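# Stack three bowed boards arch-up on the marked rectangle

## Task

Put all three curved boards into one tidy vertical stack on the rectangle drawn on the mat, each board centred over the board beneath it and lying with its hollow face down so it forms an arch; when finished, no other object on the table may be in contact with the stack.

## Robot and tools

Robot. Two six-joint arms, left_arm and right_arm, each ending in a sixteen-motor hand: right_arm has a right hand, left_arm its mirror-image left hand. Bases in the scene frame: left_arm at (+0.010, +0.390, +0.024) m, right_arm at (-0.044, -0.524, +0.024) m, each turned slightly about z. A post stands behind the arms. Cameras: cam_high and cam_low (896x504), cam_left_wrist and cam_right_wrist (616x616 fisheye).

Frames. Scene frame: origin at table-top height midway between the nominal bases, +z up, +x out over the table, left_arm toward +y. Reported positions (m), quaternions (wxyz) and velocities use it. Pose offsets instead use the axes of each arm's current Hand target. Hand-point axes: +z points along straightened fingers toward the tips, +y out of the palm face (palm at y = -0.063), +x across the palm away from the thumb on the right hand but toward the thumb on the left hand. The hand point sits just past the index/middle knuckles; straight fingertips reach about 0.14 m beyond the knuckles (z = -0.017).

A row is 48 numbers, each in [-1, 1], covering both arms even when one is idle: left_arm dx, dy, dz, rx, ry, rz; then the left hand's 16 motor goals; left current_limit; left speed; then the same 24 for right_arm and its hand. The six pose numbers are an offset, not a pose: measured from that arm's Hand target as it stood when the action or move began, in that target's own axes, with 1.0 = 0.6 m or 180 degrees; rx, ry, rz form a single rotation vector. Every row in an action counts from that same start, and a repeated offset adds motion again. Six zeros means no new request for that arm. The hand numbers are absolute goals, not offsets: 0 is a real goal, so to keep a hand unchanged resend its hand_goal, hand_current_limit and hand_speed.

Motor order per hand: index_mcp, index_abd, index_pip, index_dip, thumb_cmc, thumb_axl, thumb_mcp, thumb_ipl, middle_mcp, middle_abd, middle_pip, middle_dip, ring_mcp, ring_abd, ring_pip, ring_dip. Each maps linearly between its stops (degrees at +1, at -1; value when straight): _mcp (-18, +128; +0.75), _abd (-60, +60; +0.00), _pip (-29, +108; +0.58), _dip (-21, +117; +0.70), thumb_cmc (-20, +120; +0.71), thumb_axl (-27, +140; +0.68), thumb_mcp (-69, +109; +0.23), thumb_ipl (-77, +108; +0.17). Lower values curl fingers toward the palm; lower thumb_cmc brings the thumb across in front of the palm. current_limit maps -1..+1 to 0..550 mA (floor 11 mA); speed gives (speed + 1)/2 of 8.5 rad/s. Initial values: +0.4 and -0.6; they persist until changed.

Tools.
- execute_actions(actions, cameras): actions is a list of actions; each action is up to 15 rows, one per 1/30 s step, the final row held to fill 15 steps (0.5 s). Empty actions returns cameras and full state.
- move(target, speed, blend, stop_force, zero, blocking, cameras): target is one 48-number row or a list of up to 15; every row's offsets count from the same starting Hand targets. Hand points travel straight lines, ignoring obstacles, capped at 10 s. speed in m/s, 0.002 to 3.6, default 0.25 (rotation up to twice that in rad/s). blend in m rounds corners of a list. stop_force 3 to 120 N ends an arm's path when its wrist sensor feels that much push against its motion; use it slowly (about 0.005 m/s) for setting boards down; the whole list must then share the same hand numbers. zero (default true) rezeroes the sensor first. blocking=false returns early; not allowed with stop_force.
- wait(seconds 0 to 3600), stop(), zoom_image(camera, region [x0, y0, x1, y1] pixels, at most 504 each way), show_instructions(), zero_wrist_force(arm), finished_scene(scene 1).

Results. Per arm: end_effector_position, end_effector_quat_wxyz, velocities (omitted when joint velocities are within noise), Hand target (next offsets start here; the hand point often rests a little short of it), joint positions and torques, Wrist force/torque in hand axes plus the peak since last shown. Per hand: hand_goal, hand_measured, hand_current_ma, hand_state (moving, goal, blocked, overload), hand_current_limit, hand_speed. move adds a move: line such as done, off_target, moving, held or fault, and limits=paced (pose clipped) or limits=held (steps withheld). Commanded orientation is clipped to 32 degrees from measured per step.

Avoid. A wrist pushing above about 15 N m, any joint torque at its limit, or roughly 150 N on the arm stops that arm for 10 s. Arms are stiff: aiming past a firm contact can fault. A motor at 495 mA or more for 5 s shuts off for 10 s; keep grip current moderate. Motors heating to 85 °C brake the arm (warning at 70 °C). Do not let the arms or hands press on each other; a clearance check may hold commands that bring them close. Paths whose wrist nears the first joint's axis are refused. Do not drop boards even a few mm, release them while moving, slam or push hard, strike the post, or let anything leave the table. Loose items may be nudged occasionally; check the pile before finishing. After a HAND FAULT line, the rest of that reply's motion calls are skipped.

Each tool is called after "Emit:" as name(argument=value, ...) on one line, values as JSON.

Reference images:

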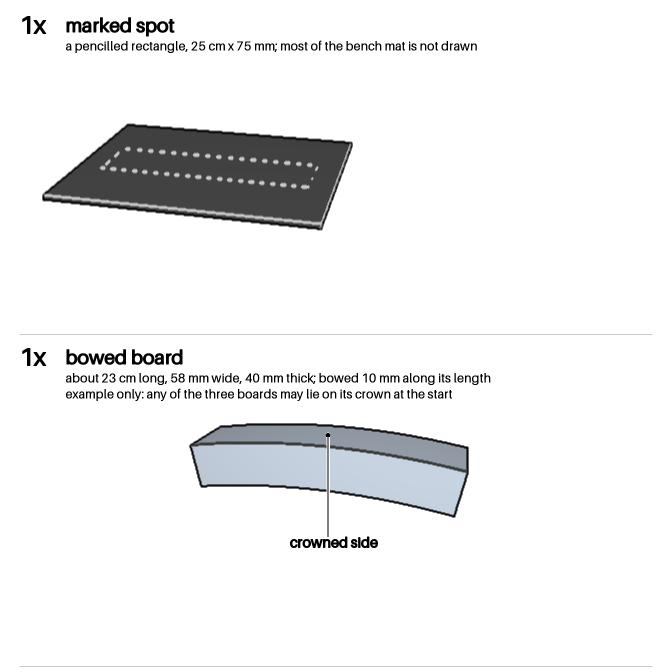

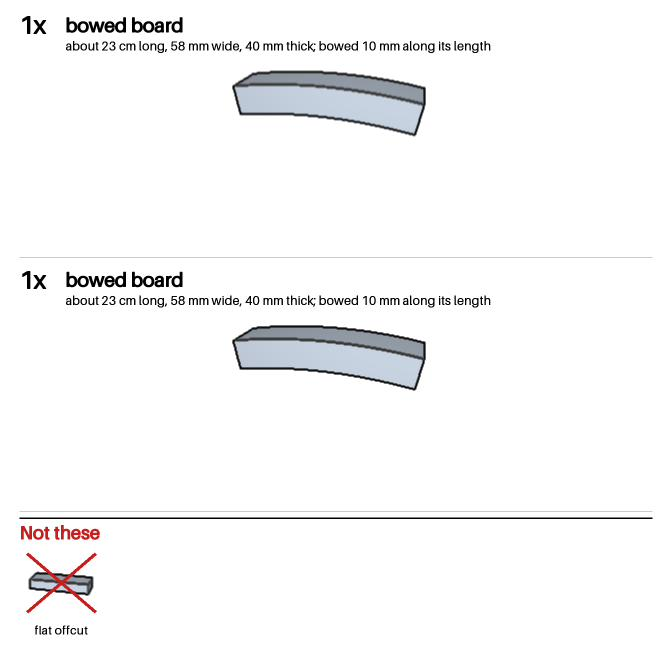

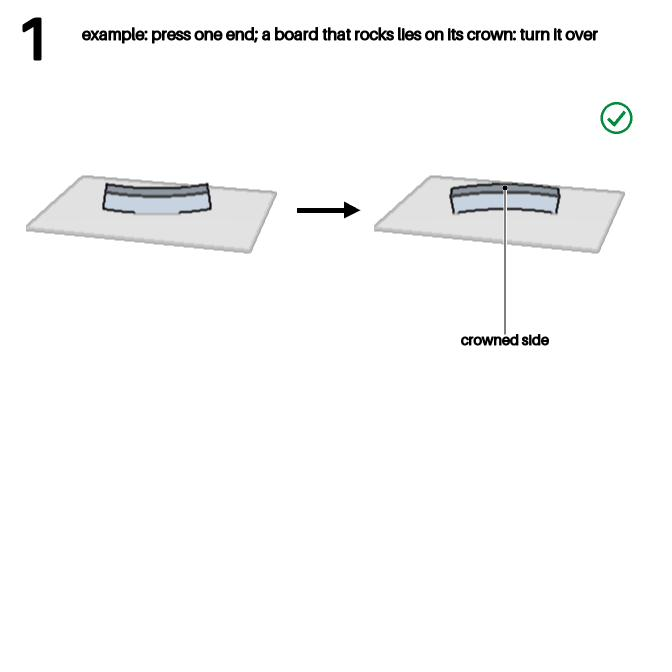

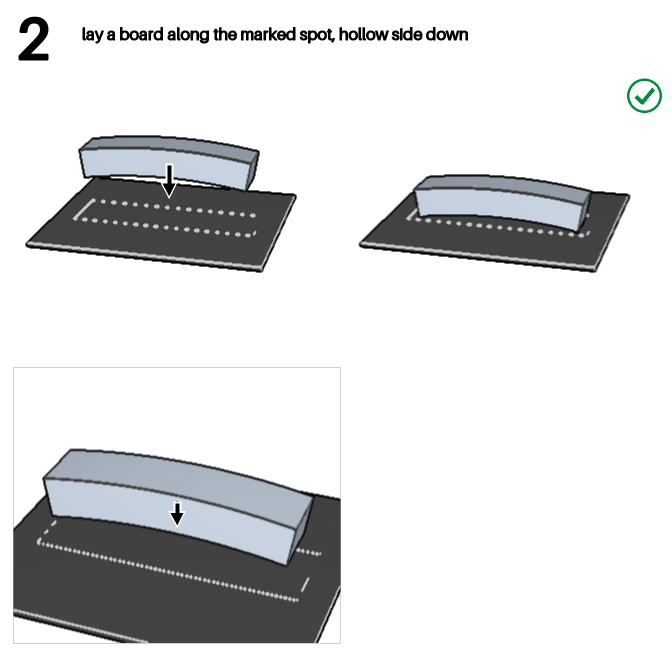

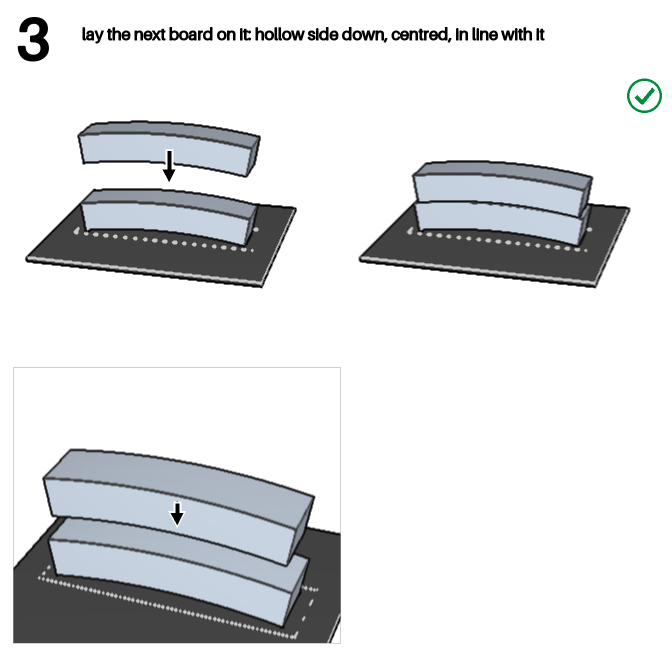

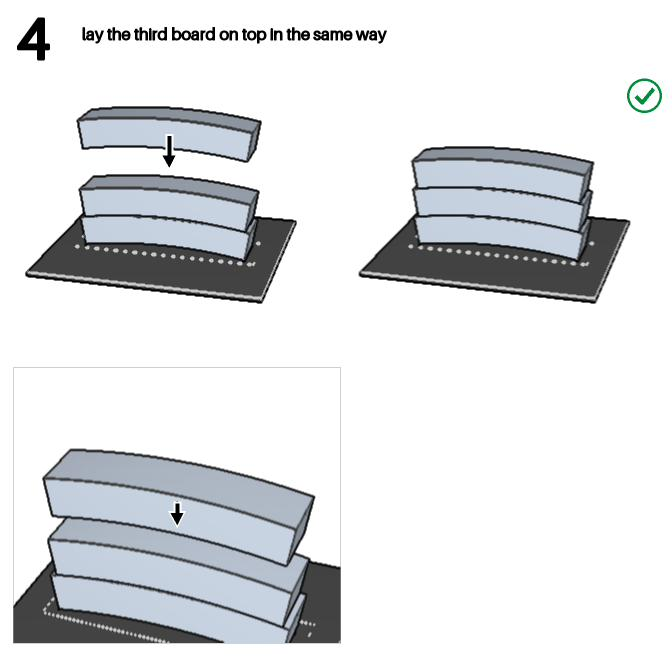

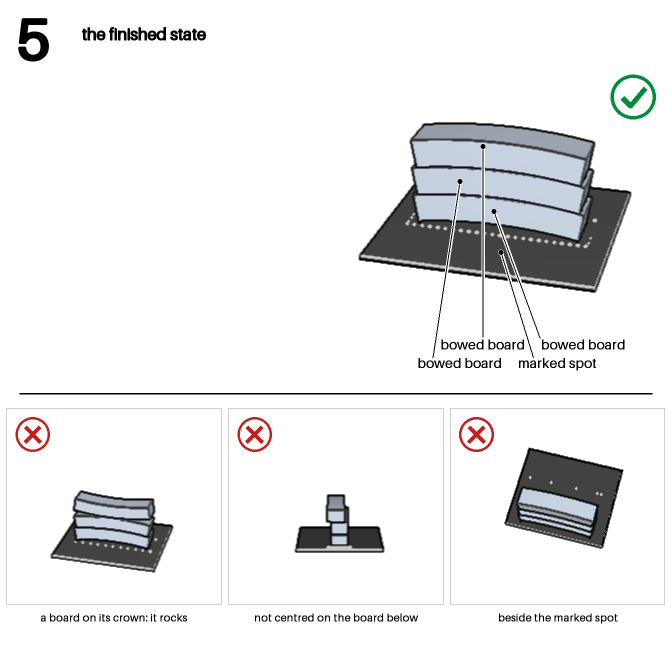

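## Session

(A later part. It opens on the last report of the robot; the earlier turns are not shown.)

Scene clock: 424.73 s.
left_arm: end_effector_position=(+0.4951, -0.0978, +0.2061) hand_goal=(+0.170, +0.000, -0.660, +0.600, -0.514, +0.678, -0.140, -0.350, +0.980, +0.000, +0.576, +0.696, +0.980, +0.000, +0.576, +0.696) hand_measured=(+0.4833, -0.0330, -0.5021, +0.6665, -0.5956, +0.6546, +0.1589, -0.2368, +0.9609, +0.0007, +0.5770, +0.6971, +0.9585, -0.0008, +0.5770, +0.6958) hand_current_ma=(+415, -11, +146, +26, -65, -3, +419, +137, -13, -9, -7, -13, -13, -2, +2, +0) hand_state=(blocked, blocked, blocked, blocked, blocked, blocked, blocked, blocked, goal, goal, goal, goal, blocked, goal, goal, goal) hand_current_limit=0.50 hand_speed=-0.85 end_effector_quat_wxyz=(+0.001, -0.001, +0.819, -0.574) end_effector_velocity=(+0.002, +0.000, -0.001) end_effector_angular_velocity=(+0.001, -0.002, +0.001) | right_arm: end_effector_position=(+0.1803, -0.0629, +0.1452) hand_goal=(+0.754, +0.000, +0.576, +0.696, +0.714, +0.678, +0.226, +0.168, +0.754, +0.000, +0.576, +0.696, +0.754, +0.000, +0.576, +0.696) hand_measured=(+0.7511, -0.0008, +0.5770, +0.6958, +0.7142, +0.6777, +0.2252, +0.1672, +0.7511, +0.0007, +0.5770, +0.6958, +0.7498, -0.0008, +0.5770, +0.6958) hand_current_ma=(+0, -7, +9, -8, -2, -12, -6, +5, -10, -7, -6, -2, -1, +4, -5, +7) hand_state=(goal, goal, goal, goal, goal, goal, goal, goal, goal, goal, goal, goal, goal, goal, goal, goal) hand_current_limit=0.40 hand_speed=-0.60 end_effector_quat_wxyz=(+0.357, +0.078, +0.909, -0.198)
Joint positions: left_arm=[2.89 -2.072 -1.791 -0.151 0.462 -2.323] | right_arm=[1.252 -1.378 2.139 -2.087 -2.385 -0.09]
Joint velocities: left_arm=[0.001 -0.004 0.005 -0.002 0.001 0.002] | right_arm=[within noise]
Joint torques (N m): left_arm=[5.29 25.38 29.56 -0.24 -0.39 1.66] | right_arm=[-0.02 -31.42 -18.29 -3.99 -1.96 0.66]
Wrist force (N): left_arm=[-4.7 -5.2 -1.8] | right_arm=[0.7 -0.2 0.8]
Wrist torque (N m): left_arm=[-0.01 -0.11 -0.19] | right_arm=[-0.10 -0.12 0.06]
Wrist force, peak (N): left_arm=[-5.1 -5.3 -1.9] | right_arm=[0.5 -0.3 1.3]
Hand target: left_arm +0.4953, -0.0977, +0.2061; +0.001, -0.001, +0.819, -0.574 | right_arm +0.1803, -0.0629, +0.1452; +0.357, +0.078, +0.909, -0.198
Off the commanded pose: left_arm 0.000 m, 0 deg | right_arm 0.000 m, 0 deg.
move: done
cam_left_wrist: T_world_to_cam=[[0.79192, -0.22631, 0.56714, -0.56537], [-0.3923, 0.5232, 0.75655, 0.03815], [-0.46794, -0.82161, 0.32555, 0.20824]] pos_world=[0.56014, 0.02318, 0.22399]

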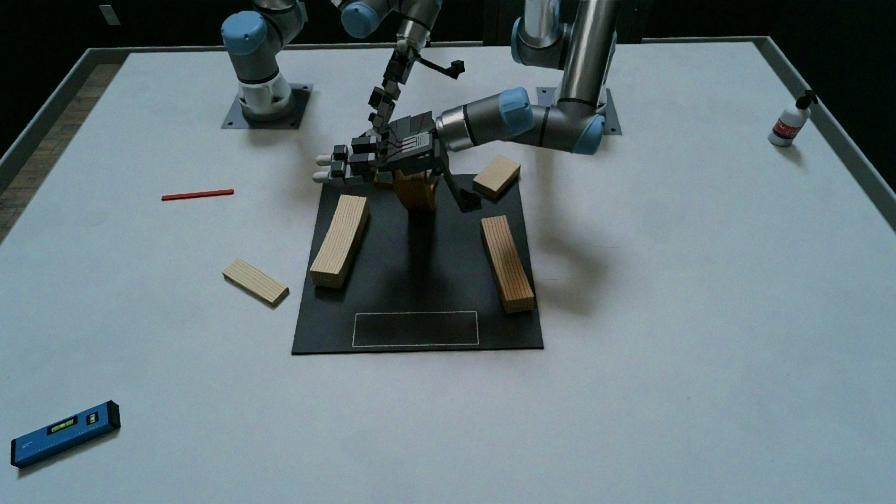

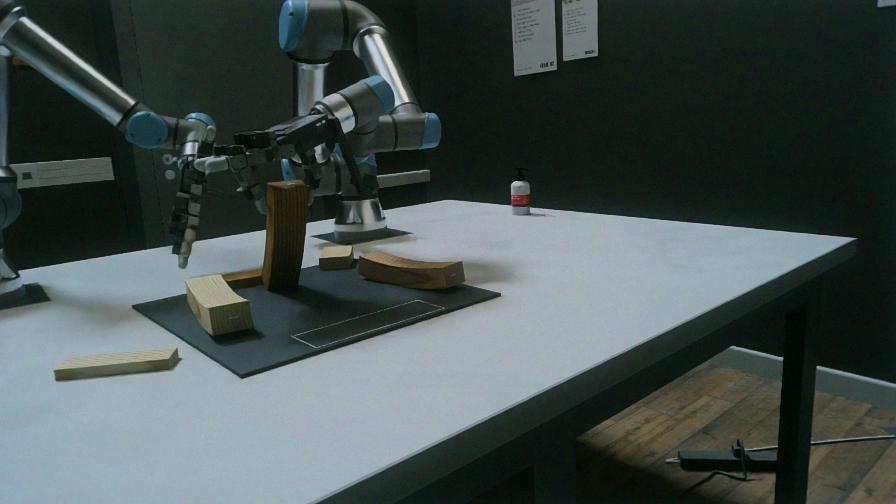

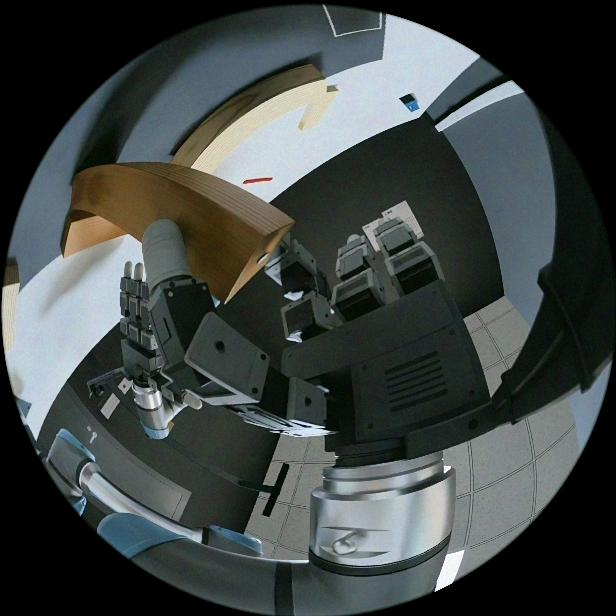

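Emit:
move(target=[0,-0.047,-0.0171,0,0,0, 0.17,0,-0.66,0.60,-0.514,0.677,-0.14,-0.35,0.98,0,0.576,0.696,0.98,0,0.576,0.696,0.5,-0.85, 0,0,0,0,0,0,0.754,0,0.576,0.696,0.714,0.678,0.226,0.168,0.754,0,0.576,0.696,0.754,0,0.576,0.696,0.4,-0.6], speed=0.03, cameras=["cam_high","cam_low","cam_left_wrist"])

Emit:
zoom_image(camera="cam_low", region=[170, 110, 470, 330])

Emit:
zoom_image(camera="cam_left_wrist", region=[80, 100, 380, 400])

Scene clock: 430.80 s.
left_arm: end_effector_position=(+0.4954, -0.0977, +0.2362) hand_goal=(+0.170, +0.000, -0.660, +0.600, -0.514, +0.678, -0.140, -0.350, +0.980, +0.000, +0.576, +0.696, +0.980, +0.000, +0.576, +0.696) hand_measured=(+0.4821, +0.0124, -0.5009, +0.6818, -0.5667, +0.6567, +0.1569, -0.2349, +0.9621, -0.0008, +0.5770, +0.6958, +0.9585, -0.0008, +0.5770, +0.6958) hand_current_ma=(+426, +4, +152, +49, -40, -7, +406, +139, -10, -2, +4, +0, -10, -4, +9, +6) hand_state=(blocked, goal, blocked, blocked, blocked, blocked, blocked, blocked, goal, goal, goal, goal, blocked, goal, goal, goal) hand_current_limit=0.50 hand_speed=-0.85 end_effector_quat_wxyz=(+0.001, -0.001, +0.819, -0.574) | right_arm: end_effector_position=(+0.1803, -0.0629, +0.1452) hand_goal=(+0.754, +0.000, +0.576, +0.696, +0.714, +0.678, +0.226, +0.168, +0.754, +0.000, +0.576, +0.696, +0.754, +0.000, +0.576, +0.696) hand_measured=(+0.7511, -0.0008, +0.5770, +0.6958, +0.7142, +0.6767, +0.2252, +0.1681, +0.7511, -0.0008, +0.5770, +0.6958, +0.7498, +0.0007, +0.5770, +0.6958) hand_current_ma=(-1, -4, +7, -3, -7, -11, -2, +7, -6, -3, +0, +4, -2, +4, +0, +3) hand_state=(goal, goal, goal, goal, goal, goal, goal, goal, goal, goal, goal, goal, goal, goal, goal, goal) hand_current_limit=0.40 hand_speed=-0.60 end_effector_quat_wxyz=(+0.357, +0.078, +0.909, -0.198)
Joint positions: left_arm=[2.89 -2.026 -1.767 -0.221 0.462 -2.323] | right_arm=[1.252 -1.378 2.139 -2.087 -2.385 -0.09]
Joint torques (N m): left_arm=[7.42 31.95 10.5 4.8 -4.45 1.78] | right_arm=[0.33 -32.26 -18.11 -4.33 -2.04 0.62]
Wrist force (N): left_arm=[-1.1 6.4 1.9] | right_arm=[0.5 -0.1 0.8]
Wrist torque (N m): left_arm=[0.54 -0.09 -0.22] | right_arm=[-0.08 -0.08 0.04]
Wrist force, peak (N): left_arm=[-4.8 -4.8 -2.2] | right_arm=[0.5 0.0 1.2]
Hand target: left_arm +0.4953, -0.0977, +0.2361; +0.001, -0.001, +0.819, -0.574 | right_arm +0.1803, -0.0629, +0.1452; +0.357, +0.078, +0.909, -0.198
Off the commanded pose: left_arm 0.000 m, 0 deg | right_arm 0.000 m, 0 deg.
move: done
cam_left_wrist: T_world_to_cam=[[0.79177, -0.22611, 0.56742, -0.58259], [-0.39259, 0.52328, 0.75634, 0.01567], [-0.46794, -0.82161, 0.32555, 0.19853]] pos_world=[0.56034, 0.02318, 0.25409]

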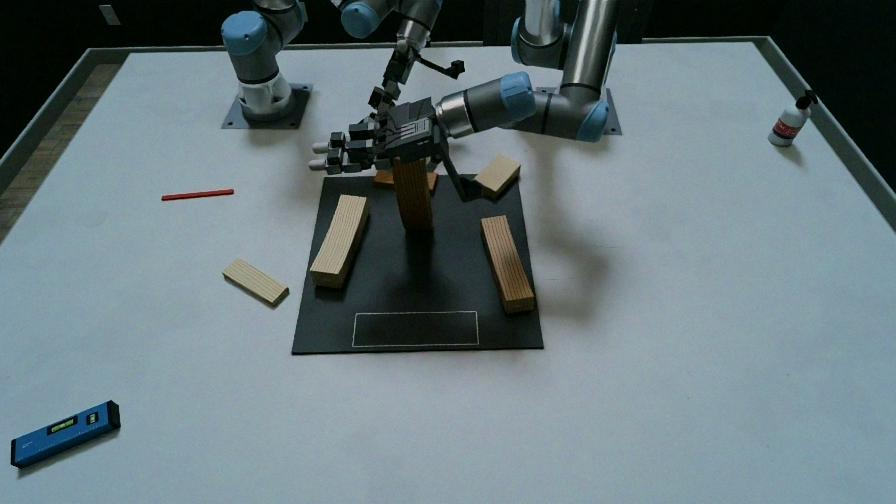

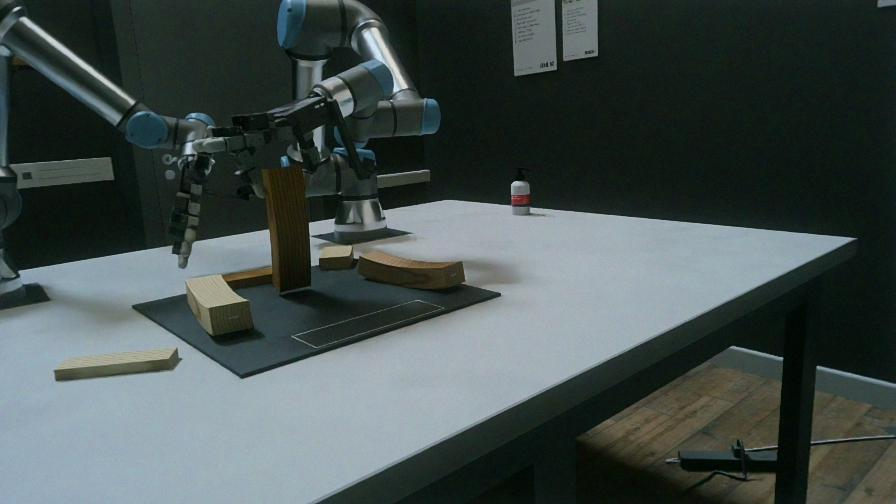

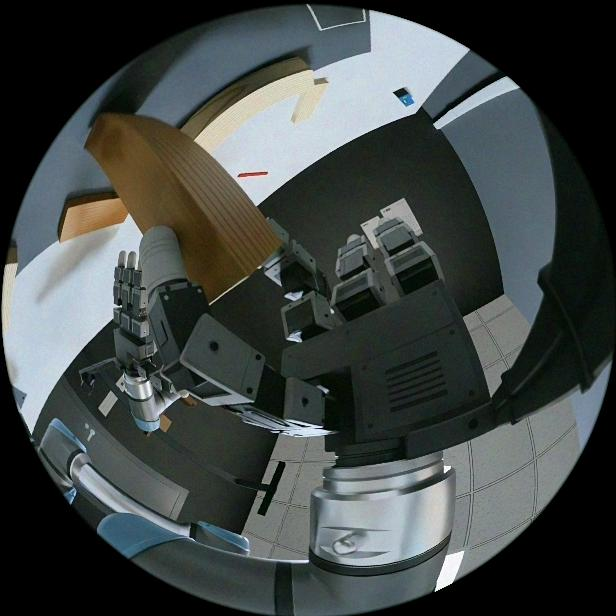

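Scaled by 1.680 from the camera's image (finer frame: 1280x720).

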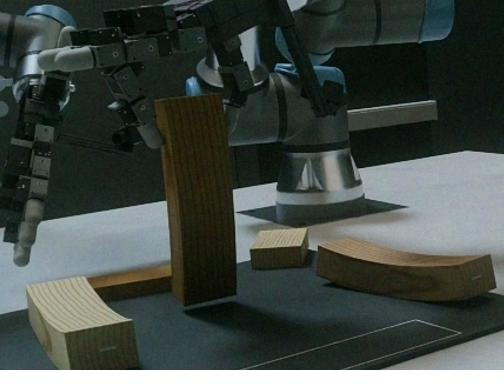

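Scaled by 1.680 from the camera's image (finer frame: 880x880).

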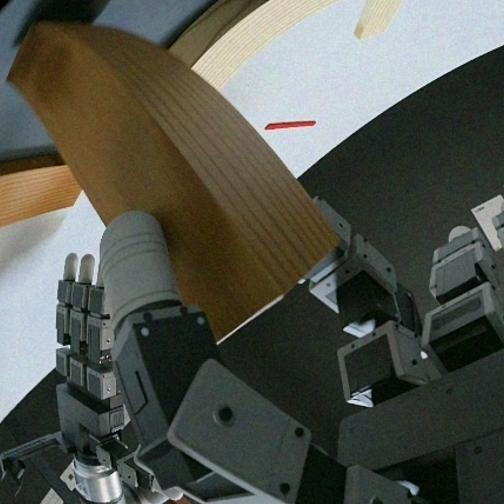

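Emit:
move(target=[[0,-0.0689,-0.0251,0,0,0, 0.17,0,-0.66,0.60,-0.514,0.677,-0.14,-0.35,0.98,0,0.576,0.696,0.98,0,0.576,0.696,0.5,-0.85, 0,0,0,0,0,0,0.754,0,0.576,0.696,0.714,0.678,0.226,0.168,0.754,0,0.576,0.696,0.754,0,0.576,0.696,0.4,-0.6],[-0.4395,0.0278,-0.2908,0,-0.4698,-0.171, 0.17,0,-0.66,0.60,-0.514,0.677,-0.14,-0.35,0.98,0,0.576,0.696,0.98,0,0.576,0.696,0.5,-0.85, 0,0,0,0,0,0,0.754,0,0.576,0.696,0.714,0.678,0.226,0.168,0.754,0,0.576,0.696,0.754,0,0.576,0.696,0.4,-0.6]], speed=[0.05,0.12], blend=[0.01,0], cameras=["cam_high","cam_low","cam_left_wrist"])

Emit:
zoom_image(camera="cam_low", region=[270, 90, 570, 310])

Emit:
zoom_image(camera="cam_left_wrist", region=[80, 100, 380, 400])

Scene clock: 458.80 s.
left_arm: end_effector_position=(+0.7587, +0.0724, +0.2801) hand_goal=(+0.170, +0.000, -0.660, +0.600, -0.514, +0.678, -0.140, -0.350, +0.980, +0.000, +0.576, +0.696, +0.980, +0.000, +0.576, +0.696) hand_measured=(+0.4809, +0.0109, -0.5021, +0.6818, -0.5667, +0.6577, +0.1569, -0.2349, +0.9621, +0.0007, +0.5757, +0.6958, +0.9585, -0.0008, +0.5757, +0.6971) hand_current_ma=(+421, +5, +152, +43, -39, -7, +415, +152, -22, -5, -3, +6, -10, +2, +8, +8) hand_state=(blocked, goal, blocked, blocked, blocked, blocked, blocked, blocked, goal, goal, goal, goal, blocked, goal, goal, goal) hand_current_limit=0.50 hand_speed=-0.85 end_effector_quat_wxyz=(-0.406, +0.580, -0.579, +0.406) | right_arm: end_effector_position=(+0.1803, -0.0629, +0.1452) hand_goal=(+0.754, +0.000, +0.576, +0.696, +0.714, +0.678, +0.226, +0.168, +0.754, +0.000, +0.576, +0.696, +0.754, +0.000, +0.576, +0.696) hand_measured=(+0.7511, +0.0007, +0.5770, +0.6958, +0.7142, +0.6777, +0.2252, +0.1681, +0.7511, -0.0008, +0.5770, +0.6945, +0.7498, -0.0008, +0.5770, +0.6958) hand_current_ma=(-2, -8, +7, -9, -8, -10, -5, +12, -8, -6, -1, -4, -2, +5, +2, +7) hand_state=(goal, goal, goal, goal, goal, goal, goal, goal, goal, goal, goal, goal, goal, goal, goal, goal) hand_current_limit=0.40 hand_speed=-0.60 end_effector_quat_wxyz=(+0.357, +0.078, +0.909, -0.198)
Joint positions: left_arm=[2.925 -2.178 -1.47 0.146 1.828 -3.238] | right_arm=[1.252 -1.378 2.139 -2.087 -2.385 -0.09]
Joint torques (N m): left_arm=[0.15 65.06 11.41 5.45 -2.34 1.9] | right_arm=[0.15 -34.48 -19.46 -4.28 -2.07 0.48]
Wrist force (N): left_arm=[-1.3 6.0 2.1] | right_arm=[0.2 -0.2 1.0]
Wrist torque (N m): left_arm=[0.45 -0.09 -0.23] | right_arm=[-0.11 -0.06 0.01]
Wrist force, peak (N): left_arm=[-1.0 7.5 2.4] | right_arm=[0.7 0.1 1.4]
Hand target: left_arm +0.7587, +0.0725, +0.2801; -0.406, +0.580, -0.578, +0.406 | right_arm +0.1803, -0.0629, +0.1452; +0.357, +0.078, +0.909, -0.198
Off the commanded pose: left_arm 0.000 m, 0 deg | right_arm 0.000 m, 0 deg.
move: done
cam_left_wrist: T_world_to_cam=[[0.22649, 0.7925, 0.56625, -0.42206], [-0.52326, -0.39134, 0.757, 0.16203], [0.82152, -0.46775, 0.32605, -0.55682]] pos_world=[0.63782, 0.13744, 0.29789]

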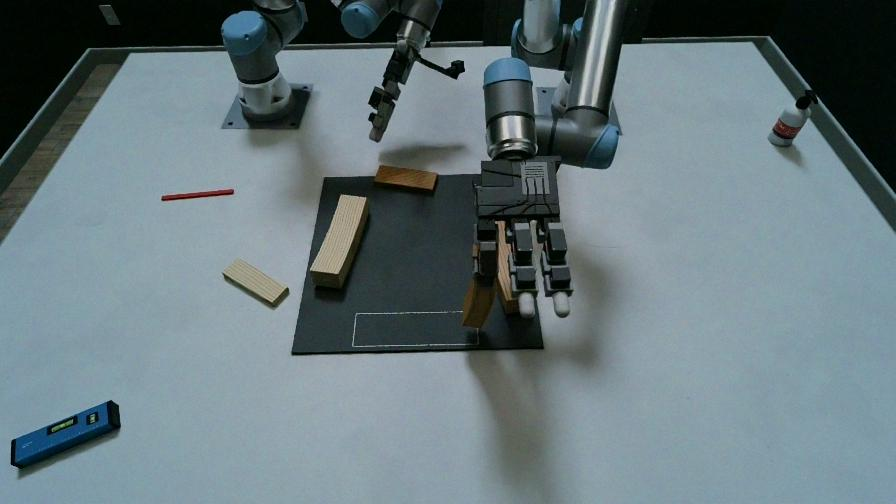

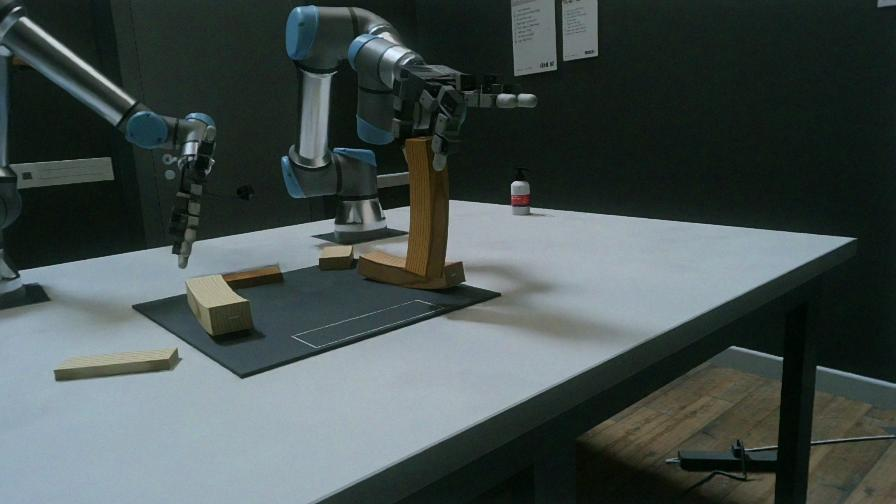

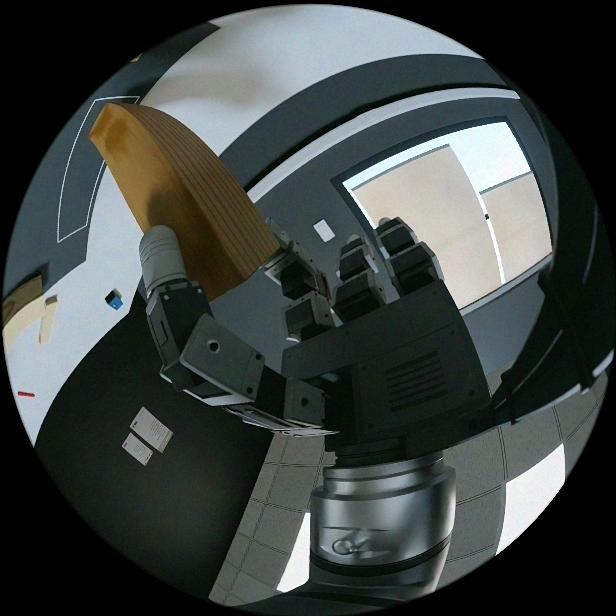

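Scaled by 1.680 from the camera's image (finer frame: 1280x720).

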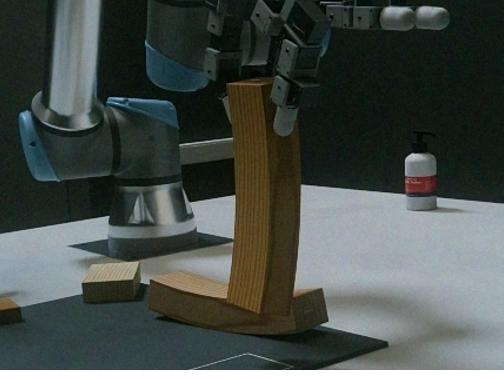

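Scaled by 1.680 from the camera's image (finer frame: 880x880).

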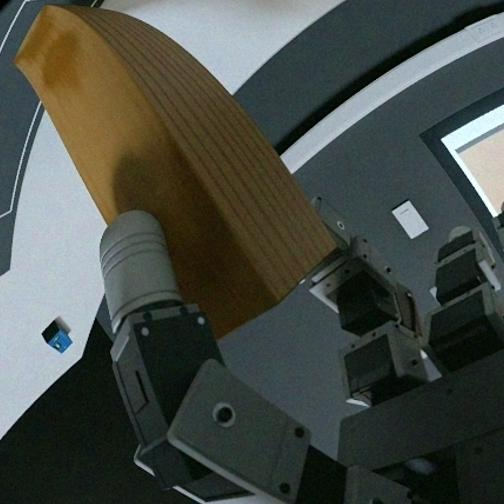

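Emit:
zoom_image(camera="cam_high", region=[430, 200, 590, 370])

Emit:
zoom_image(camera="cam_low", region=[370, 110, 510, 310])

Scaled by 2.965 from the camera's image (finer frame: 1280x720).

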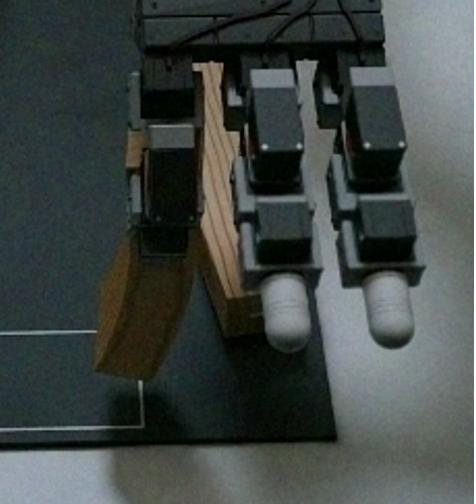

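Scaled by 2.520 from the camera's image (finer frame: 1280x720).

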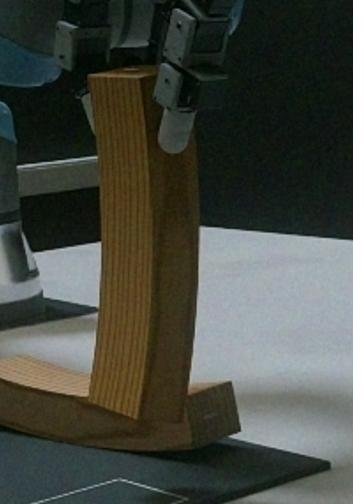

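Emit:
move(target=[[-0.045,0,0,0,0,0, 0.17,0,-0.66,0.60,-0.514,0.677,-0.14,-0.35,0.98,0,0.576,0.696,0.98,0,0.576,0.696,0.5,-0.85, 0,0,0,0,0,0,0.754,0,0.576,0.696,0.714,0.678,0.226,0.168,0.754,0,0.576,0.696,0.754,0,0.576,0.696,0.4,-0.6],[-0.045,0.0814,0.0296,0,0,0, 0.17,0,-0.66,0.60,-0.514,0.677,-0.14,-0.35,0.98,0,0.576,0.696,0.98,0,0.576,0.696,0.5,-0.85, 0,0,0,0,0,0,0.754,0,0.576,0.696,0.714,0.678,0.226,0.168,0.754,0,0.576,0.696,0.754,0,0.576,0.696,0.4,-0.6]], speed=0.05, blend=[0.01,0], cameras=["cam_high","cam_low","cam_left_wrist"])

Emit:
zoom_image(camera="cam_high", region=[430, 200, 590, 370])

Emit:
zoom_image(camera="cam_low", region=[370, 150, 510, 350])

Scene clock: 476.50 s.
left_arm: end_effector_position=(+0.7586, +0.0995, +0.2278) hand_goal=(+0.170, +0.000, -0.660, +0.600, -0.514, +0.678, -0.140, -0.350, +0.980, +0.000, +0.576, +0.696, +0.980, +0.000, +0.576, +0.696) hand_measured=(+0.4809, +0.0109, -0.5009, +0.6818, -0.5667, +0.6567, +0.1579, -0.2359, +0.9609, +0.0007, +0.5757, +0.6971, +0.9585, +0.0021, +0.5757, +0.6958) hand_current_ma=(+418, -5, +159, +40, -27, +3, +416, +151, -16, +5, -4, +0, -3, -6, +4, +14) hand_state=(blocked, goal, blocked, blocked, blocked, blocked, blocked, blocked, goal, goal, goal, goal, blocked, goal, goal, goal) hand_current_limit=0.50 hand_speed=-0.85 end_effector_quat_wxyz=(-0.406, +0.580, -0.579, +0.405) end_effector_velocity=(-0.001, +0.000, +0.001) end_effector_angular_velocity=(+0.001, +0.003, +0.001) | right_arm: end_effector_position=(+0.1803, -0.0629, +0.1452) hand_goal=(+0.754, +0.000, +0.576, +0.696, +0.714, +0.678, +0.226, +0.168, +0.754, +0.000, +0.576, +0.696, +0.754, +0.000, +0.576, +0.696) hand_measured=(+0.7511, -0.0008, +0.5770, +0.6958, +0.7142, +0.6777, +0.2242, +0.1681, +0.7511, -0.0008, +0.5770, +0.6958, +0.7498, +0.0007, +0.5770, +0.6958) hand_current_ma=(+0, -10, +7, -4, -4, -8, -6, +8, -8, -6, -6, +0, -3, +3, -2, +4) hand_state=(goal, goal, goal, goal, goal, goal, goal, goal, goal, goal, goal, goal, goal, goal, goal, goal) hand_current_limit=0.40 hand_speed=-0.60 end_effector_quat_wxyz=(+0.357, +0.078, +0.909, -0.198)
Joint positions: left_arm=[2.968 -2.221 -1.554 0.275 1.788 -3.223] | right_arm=[1.252 -1.378 2.139 -2.087 -2.385 -0.09]
Joint velocities: left_arm=[0 0.003 0 -0.006 0.001 0] | right_arm=[within noise]
Joint torques (N m): left_arm=[-10.05 64.16 34.01 2.04 2.33 -1.32] | right_arm=[0.35 -35.16 -18.84 -4.17 -2.22 0.64]
Wrist force (N): left_arm=[-1.0 5.9 1.7] | right_arm=[0.3 -0.3 1.0]
Wrist torque (N m): left_arm=[0.48 -0.16 -0.24] | right_arm=[-0.12 -0.07 0.02]
Wrist force, peak (N): left_arm=[-0.7 6.9 2.2] | right_arm=[0.7 0.1 1.3]
Hand target: left_arm +0.7586, +0.0995, +0.2281; -0.406, +0.580, -0.578, +0.406 | right_arm +0.1803, -0.0629, +0.1452; +0.357, +0.078, +0.909, -0.198
Off the commanded pose: left_arm 0.000 m, 0 deg | right_arm 0.000 m, 0 deg.
move: done
cam_left_wrist: T_world_to_cam=[[0.22655, 0.7925, 0.56623, -0.41399], [-0.52295, -0.39148, 0.75715, 0.21189], [0.82171, -0.46764, 0.32575, -0.52711]] pos_world=[0.63772, 0.16454, 0.24569]

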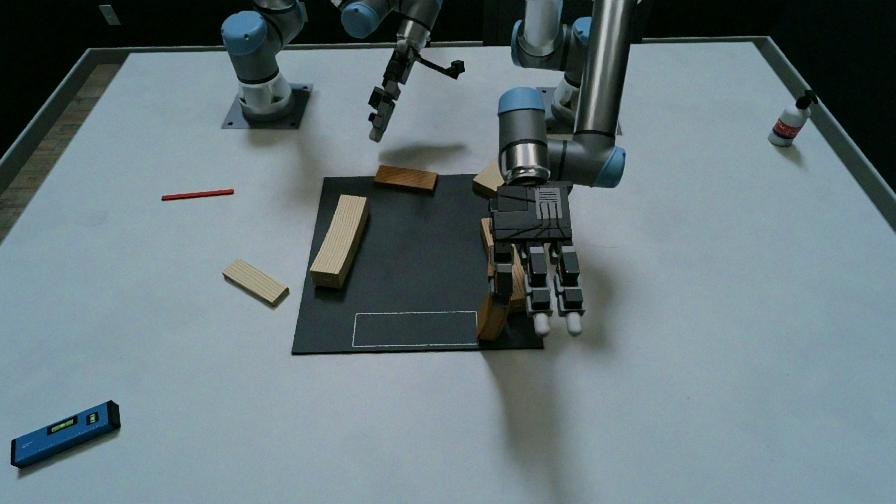

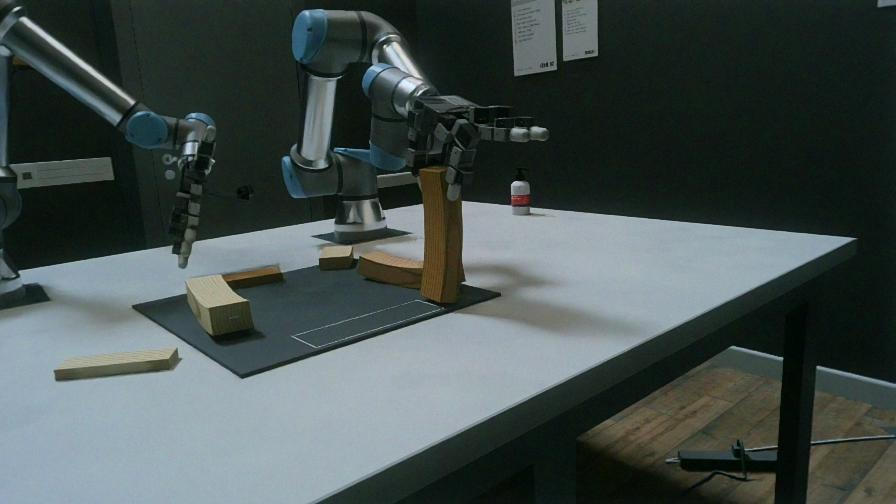

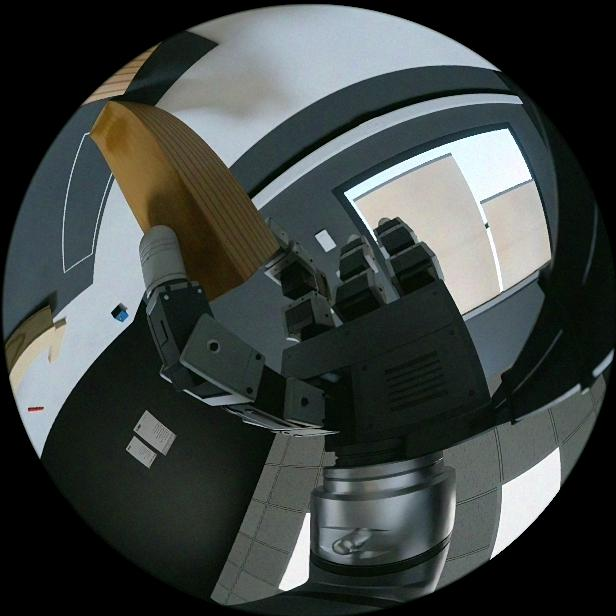

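Scaled by 2.965 from the camera's image (finer frame: 1280x720).

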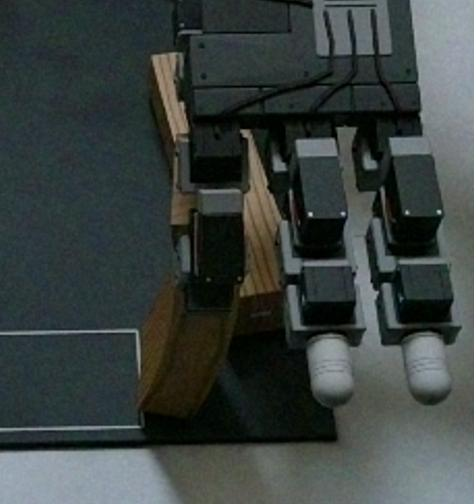

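Scaled by 2.520 from the camera's image (finer frame: 1280x720).

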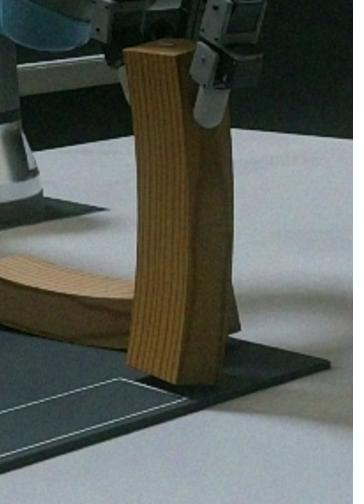

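Emit:
move(target=[[0.0692,0.011,0.004,0,0,0, 0.17,0,-0.66,0.60,-0.514,0.677,-0.14,-0.35,0.98,0,0.576,0.696,0.98,0,0.576,0.696,0.5,-0.85, 0,0,0,0,0,0,0.754,0,0.576,0.696,0.714,0.678,0.226,0.168,0.754,0,0.576,0.696,0.754,0,0.576,0.696,0.4,-0.6],[0.1538,0.0251,0.0091,0,0,0, 0.17,0,-0.66,0.60,-0.514,0.677,-0.14,-0.35,0.98,0,0.576,0.696,0.98,0,0.576,0.696,0.5,-0.85, 0,0,0,0,0,0,0.754,0,0.576,0.696,0.714,0.678,0.226,0.168,0.754,0,0.576,0.696,0.754,0,0.576,0.696,0.4,-0.6]], speed=0.04, blend=[0.01,0], cameras=["cam_high","cam_low","cam_left_wrist"])

Emit:
zoom_image(camera="cam_high", region=[400, 200, 560, 370])

Emit:
zoom_image(camera="cam_low", region=[330, 150, 510, 350])

Scene clock: 489.80 s.
left_arm: end_effector_position=(+0.7588, +0.0071, +0.2121) hand_goal=(+0.170, +0.000, -0.660, +0.600, -0.514, +0.678, -0.140, -0.350, +0.980, +0.000, +0.576, +0.696, +0.980, +0.000, +0.576, +0.696) hand_measured=(+0.4809, +0.0021, -0.4996, +0.6830, -0.5253, +0.6725, +0.1579, -0.2359, +0.9621, +0.0007, +0.5757, +0.6945, +0.9585, +0.0036, +0.5757, +0.6958) hand_current_ma=(+423, -9, +158, +47, -8, +0, +413, +137, -6, +2, -2, +3, -13, +1, +10, +5) hand_state=(blocked, goal, blocked, blocked, goal, goal, blocked, blocked, goal, goal, goal, goal, blocked, goal, goal, goal) hand_current_limit=0.50 hand_speed=-0.85 end_effector_quat_wxyz=(-0.406, +0.580, -0.578, +0.405) end_effector_velocity=(-0.001, +0.000, +0.000) end_effector_angular_velocity=(-0.001, +0.002, -0.004) | right_arm: end_effector_position=(+0.1803, -0.0629, +0.1452) hand_goal=(+0.754, +0.000, +0.576, +0.696, +0.714, +0.678, +0.226, +0.168, +0.754, +0.000, +0.576, +0.696, +0.754, +0.000, +0.576, +0.696) hand_measured=(+0.7511, +0.0007, +0.5757, +0.6958, +0.7142, +0.6767, +0.2252, +0.1681, +0.7523, +0.0007, +0.5770, +0.6958, +0.7511, -0.0008, +0.5782, +0.6958) hand_current_ma=(-5, -1, +6, -6, -4, -14, -6, +11, -9, -8, -4, -5, -4, +6, +2, +6) hand_state=(goal, goal, goal, goal, goal, goal, goal, goal, goal, goal, goal, goal, goal, goal, goal, goal) hand_current_limit=0.40 hand_speed=-0.60 end_effector_quat_wxyz=(+0.357, +0.078, +0.909, -0.198)
Joint positions: left_arm=[2.828 -2.328 -1.401 0.216 1.919 -3.275] | right_arm=[1.252 -1.378 2.139 -2.087 -2.385 -0.09]
Joint velocities: left_arm=[0 0.002 -0.003 0 -0.005 0] | right_arm=[within noise]
Joint torques (N m): left_arm=[8.52 65.81 9.42 4.9 -2.44 0.98] | right_arm=[0.04 -36.36 -19.01 -4.15 -2.24 0.67]
Wrist force (N): left_arm=[-1.5 4.7 0.9] | right_arm=[0.6 -0.2 0.8]
Wrist torque (N m): left_arm=[0.44 -0.12 -0.16] | right_arm=[-0.10 -0.09 0.04]
Wrist force, peak (N): left_arm=[-1.4 6.3 2.0] | right_arm=[0.9 -0.1 1.3]
Hand target: left_arm +0.7588, +0.0072, +0.2122; -0.406, +0.580, -0.578, +0.406 | right_arm +0.1803, -0.0629, +0.1452; +0.357, +0.078, +0.909, -0.198
Off the commanded pose: left_arm 0.000 m, 0 deg | right_arm 0.000 m, 0 deg.
move: done
cam_left_wrist: T_world_to_cam=[[0.22623, 0.79261, 0.5662, -0.33158], [-0.52309, -0.39149, 0.75704, 0.18786], [0.8217, -0.46744, 0.32604, -0.56546]] pos_world=[0.63792, 0.07204, 0.22989]

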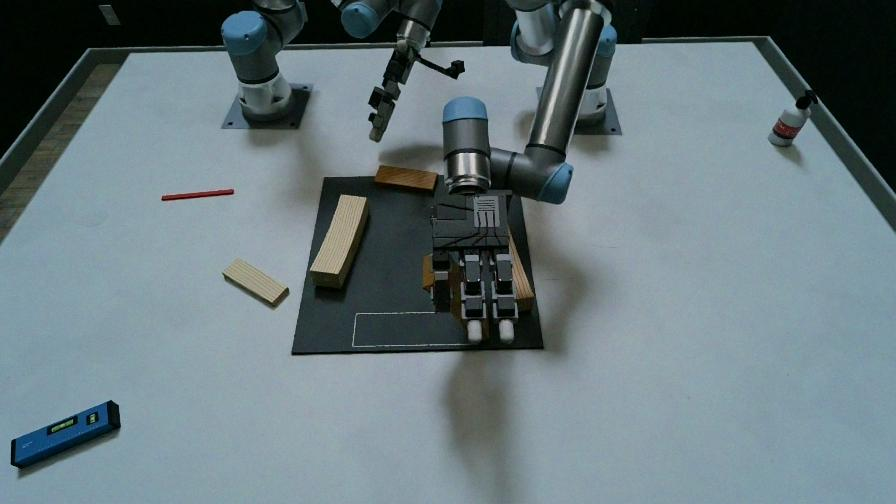

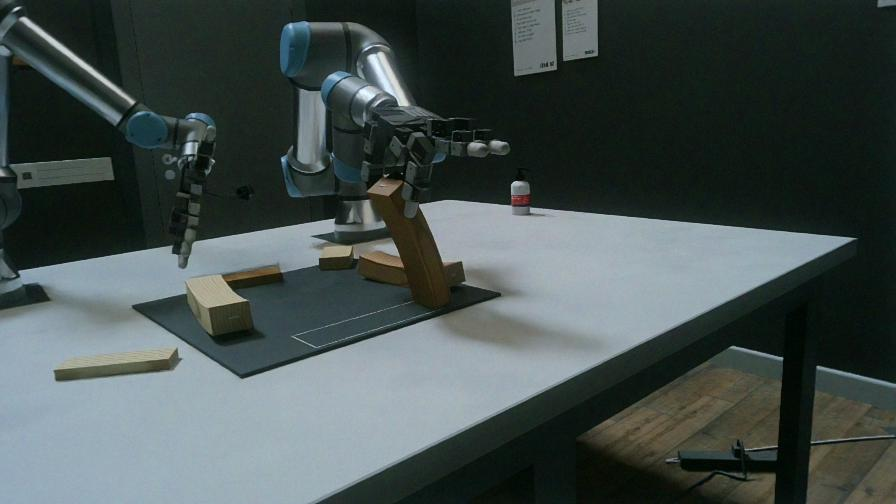

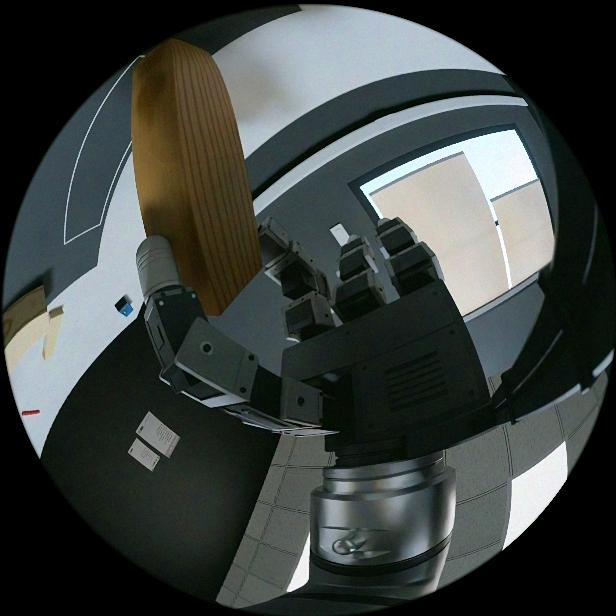

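Scaled by 2.965 from the camera's image (finer frame: 1280x720).

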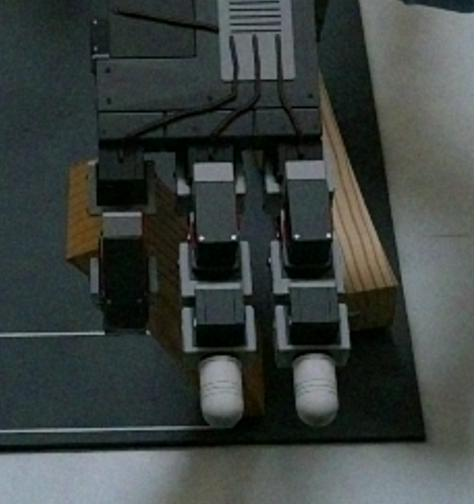

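Scaled by 2.520 from the camera's image (finer frame: 1280x720).

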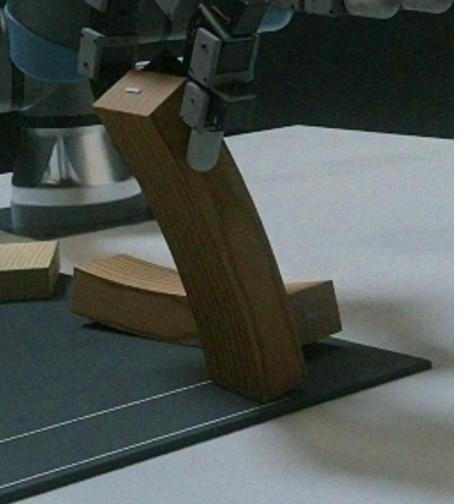

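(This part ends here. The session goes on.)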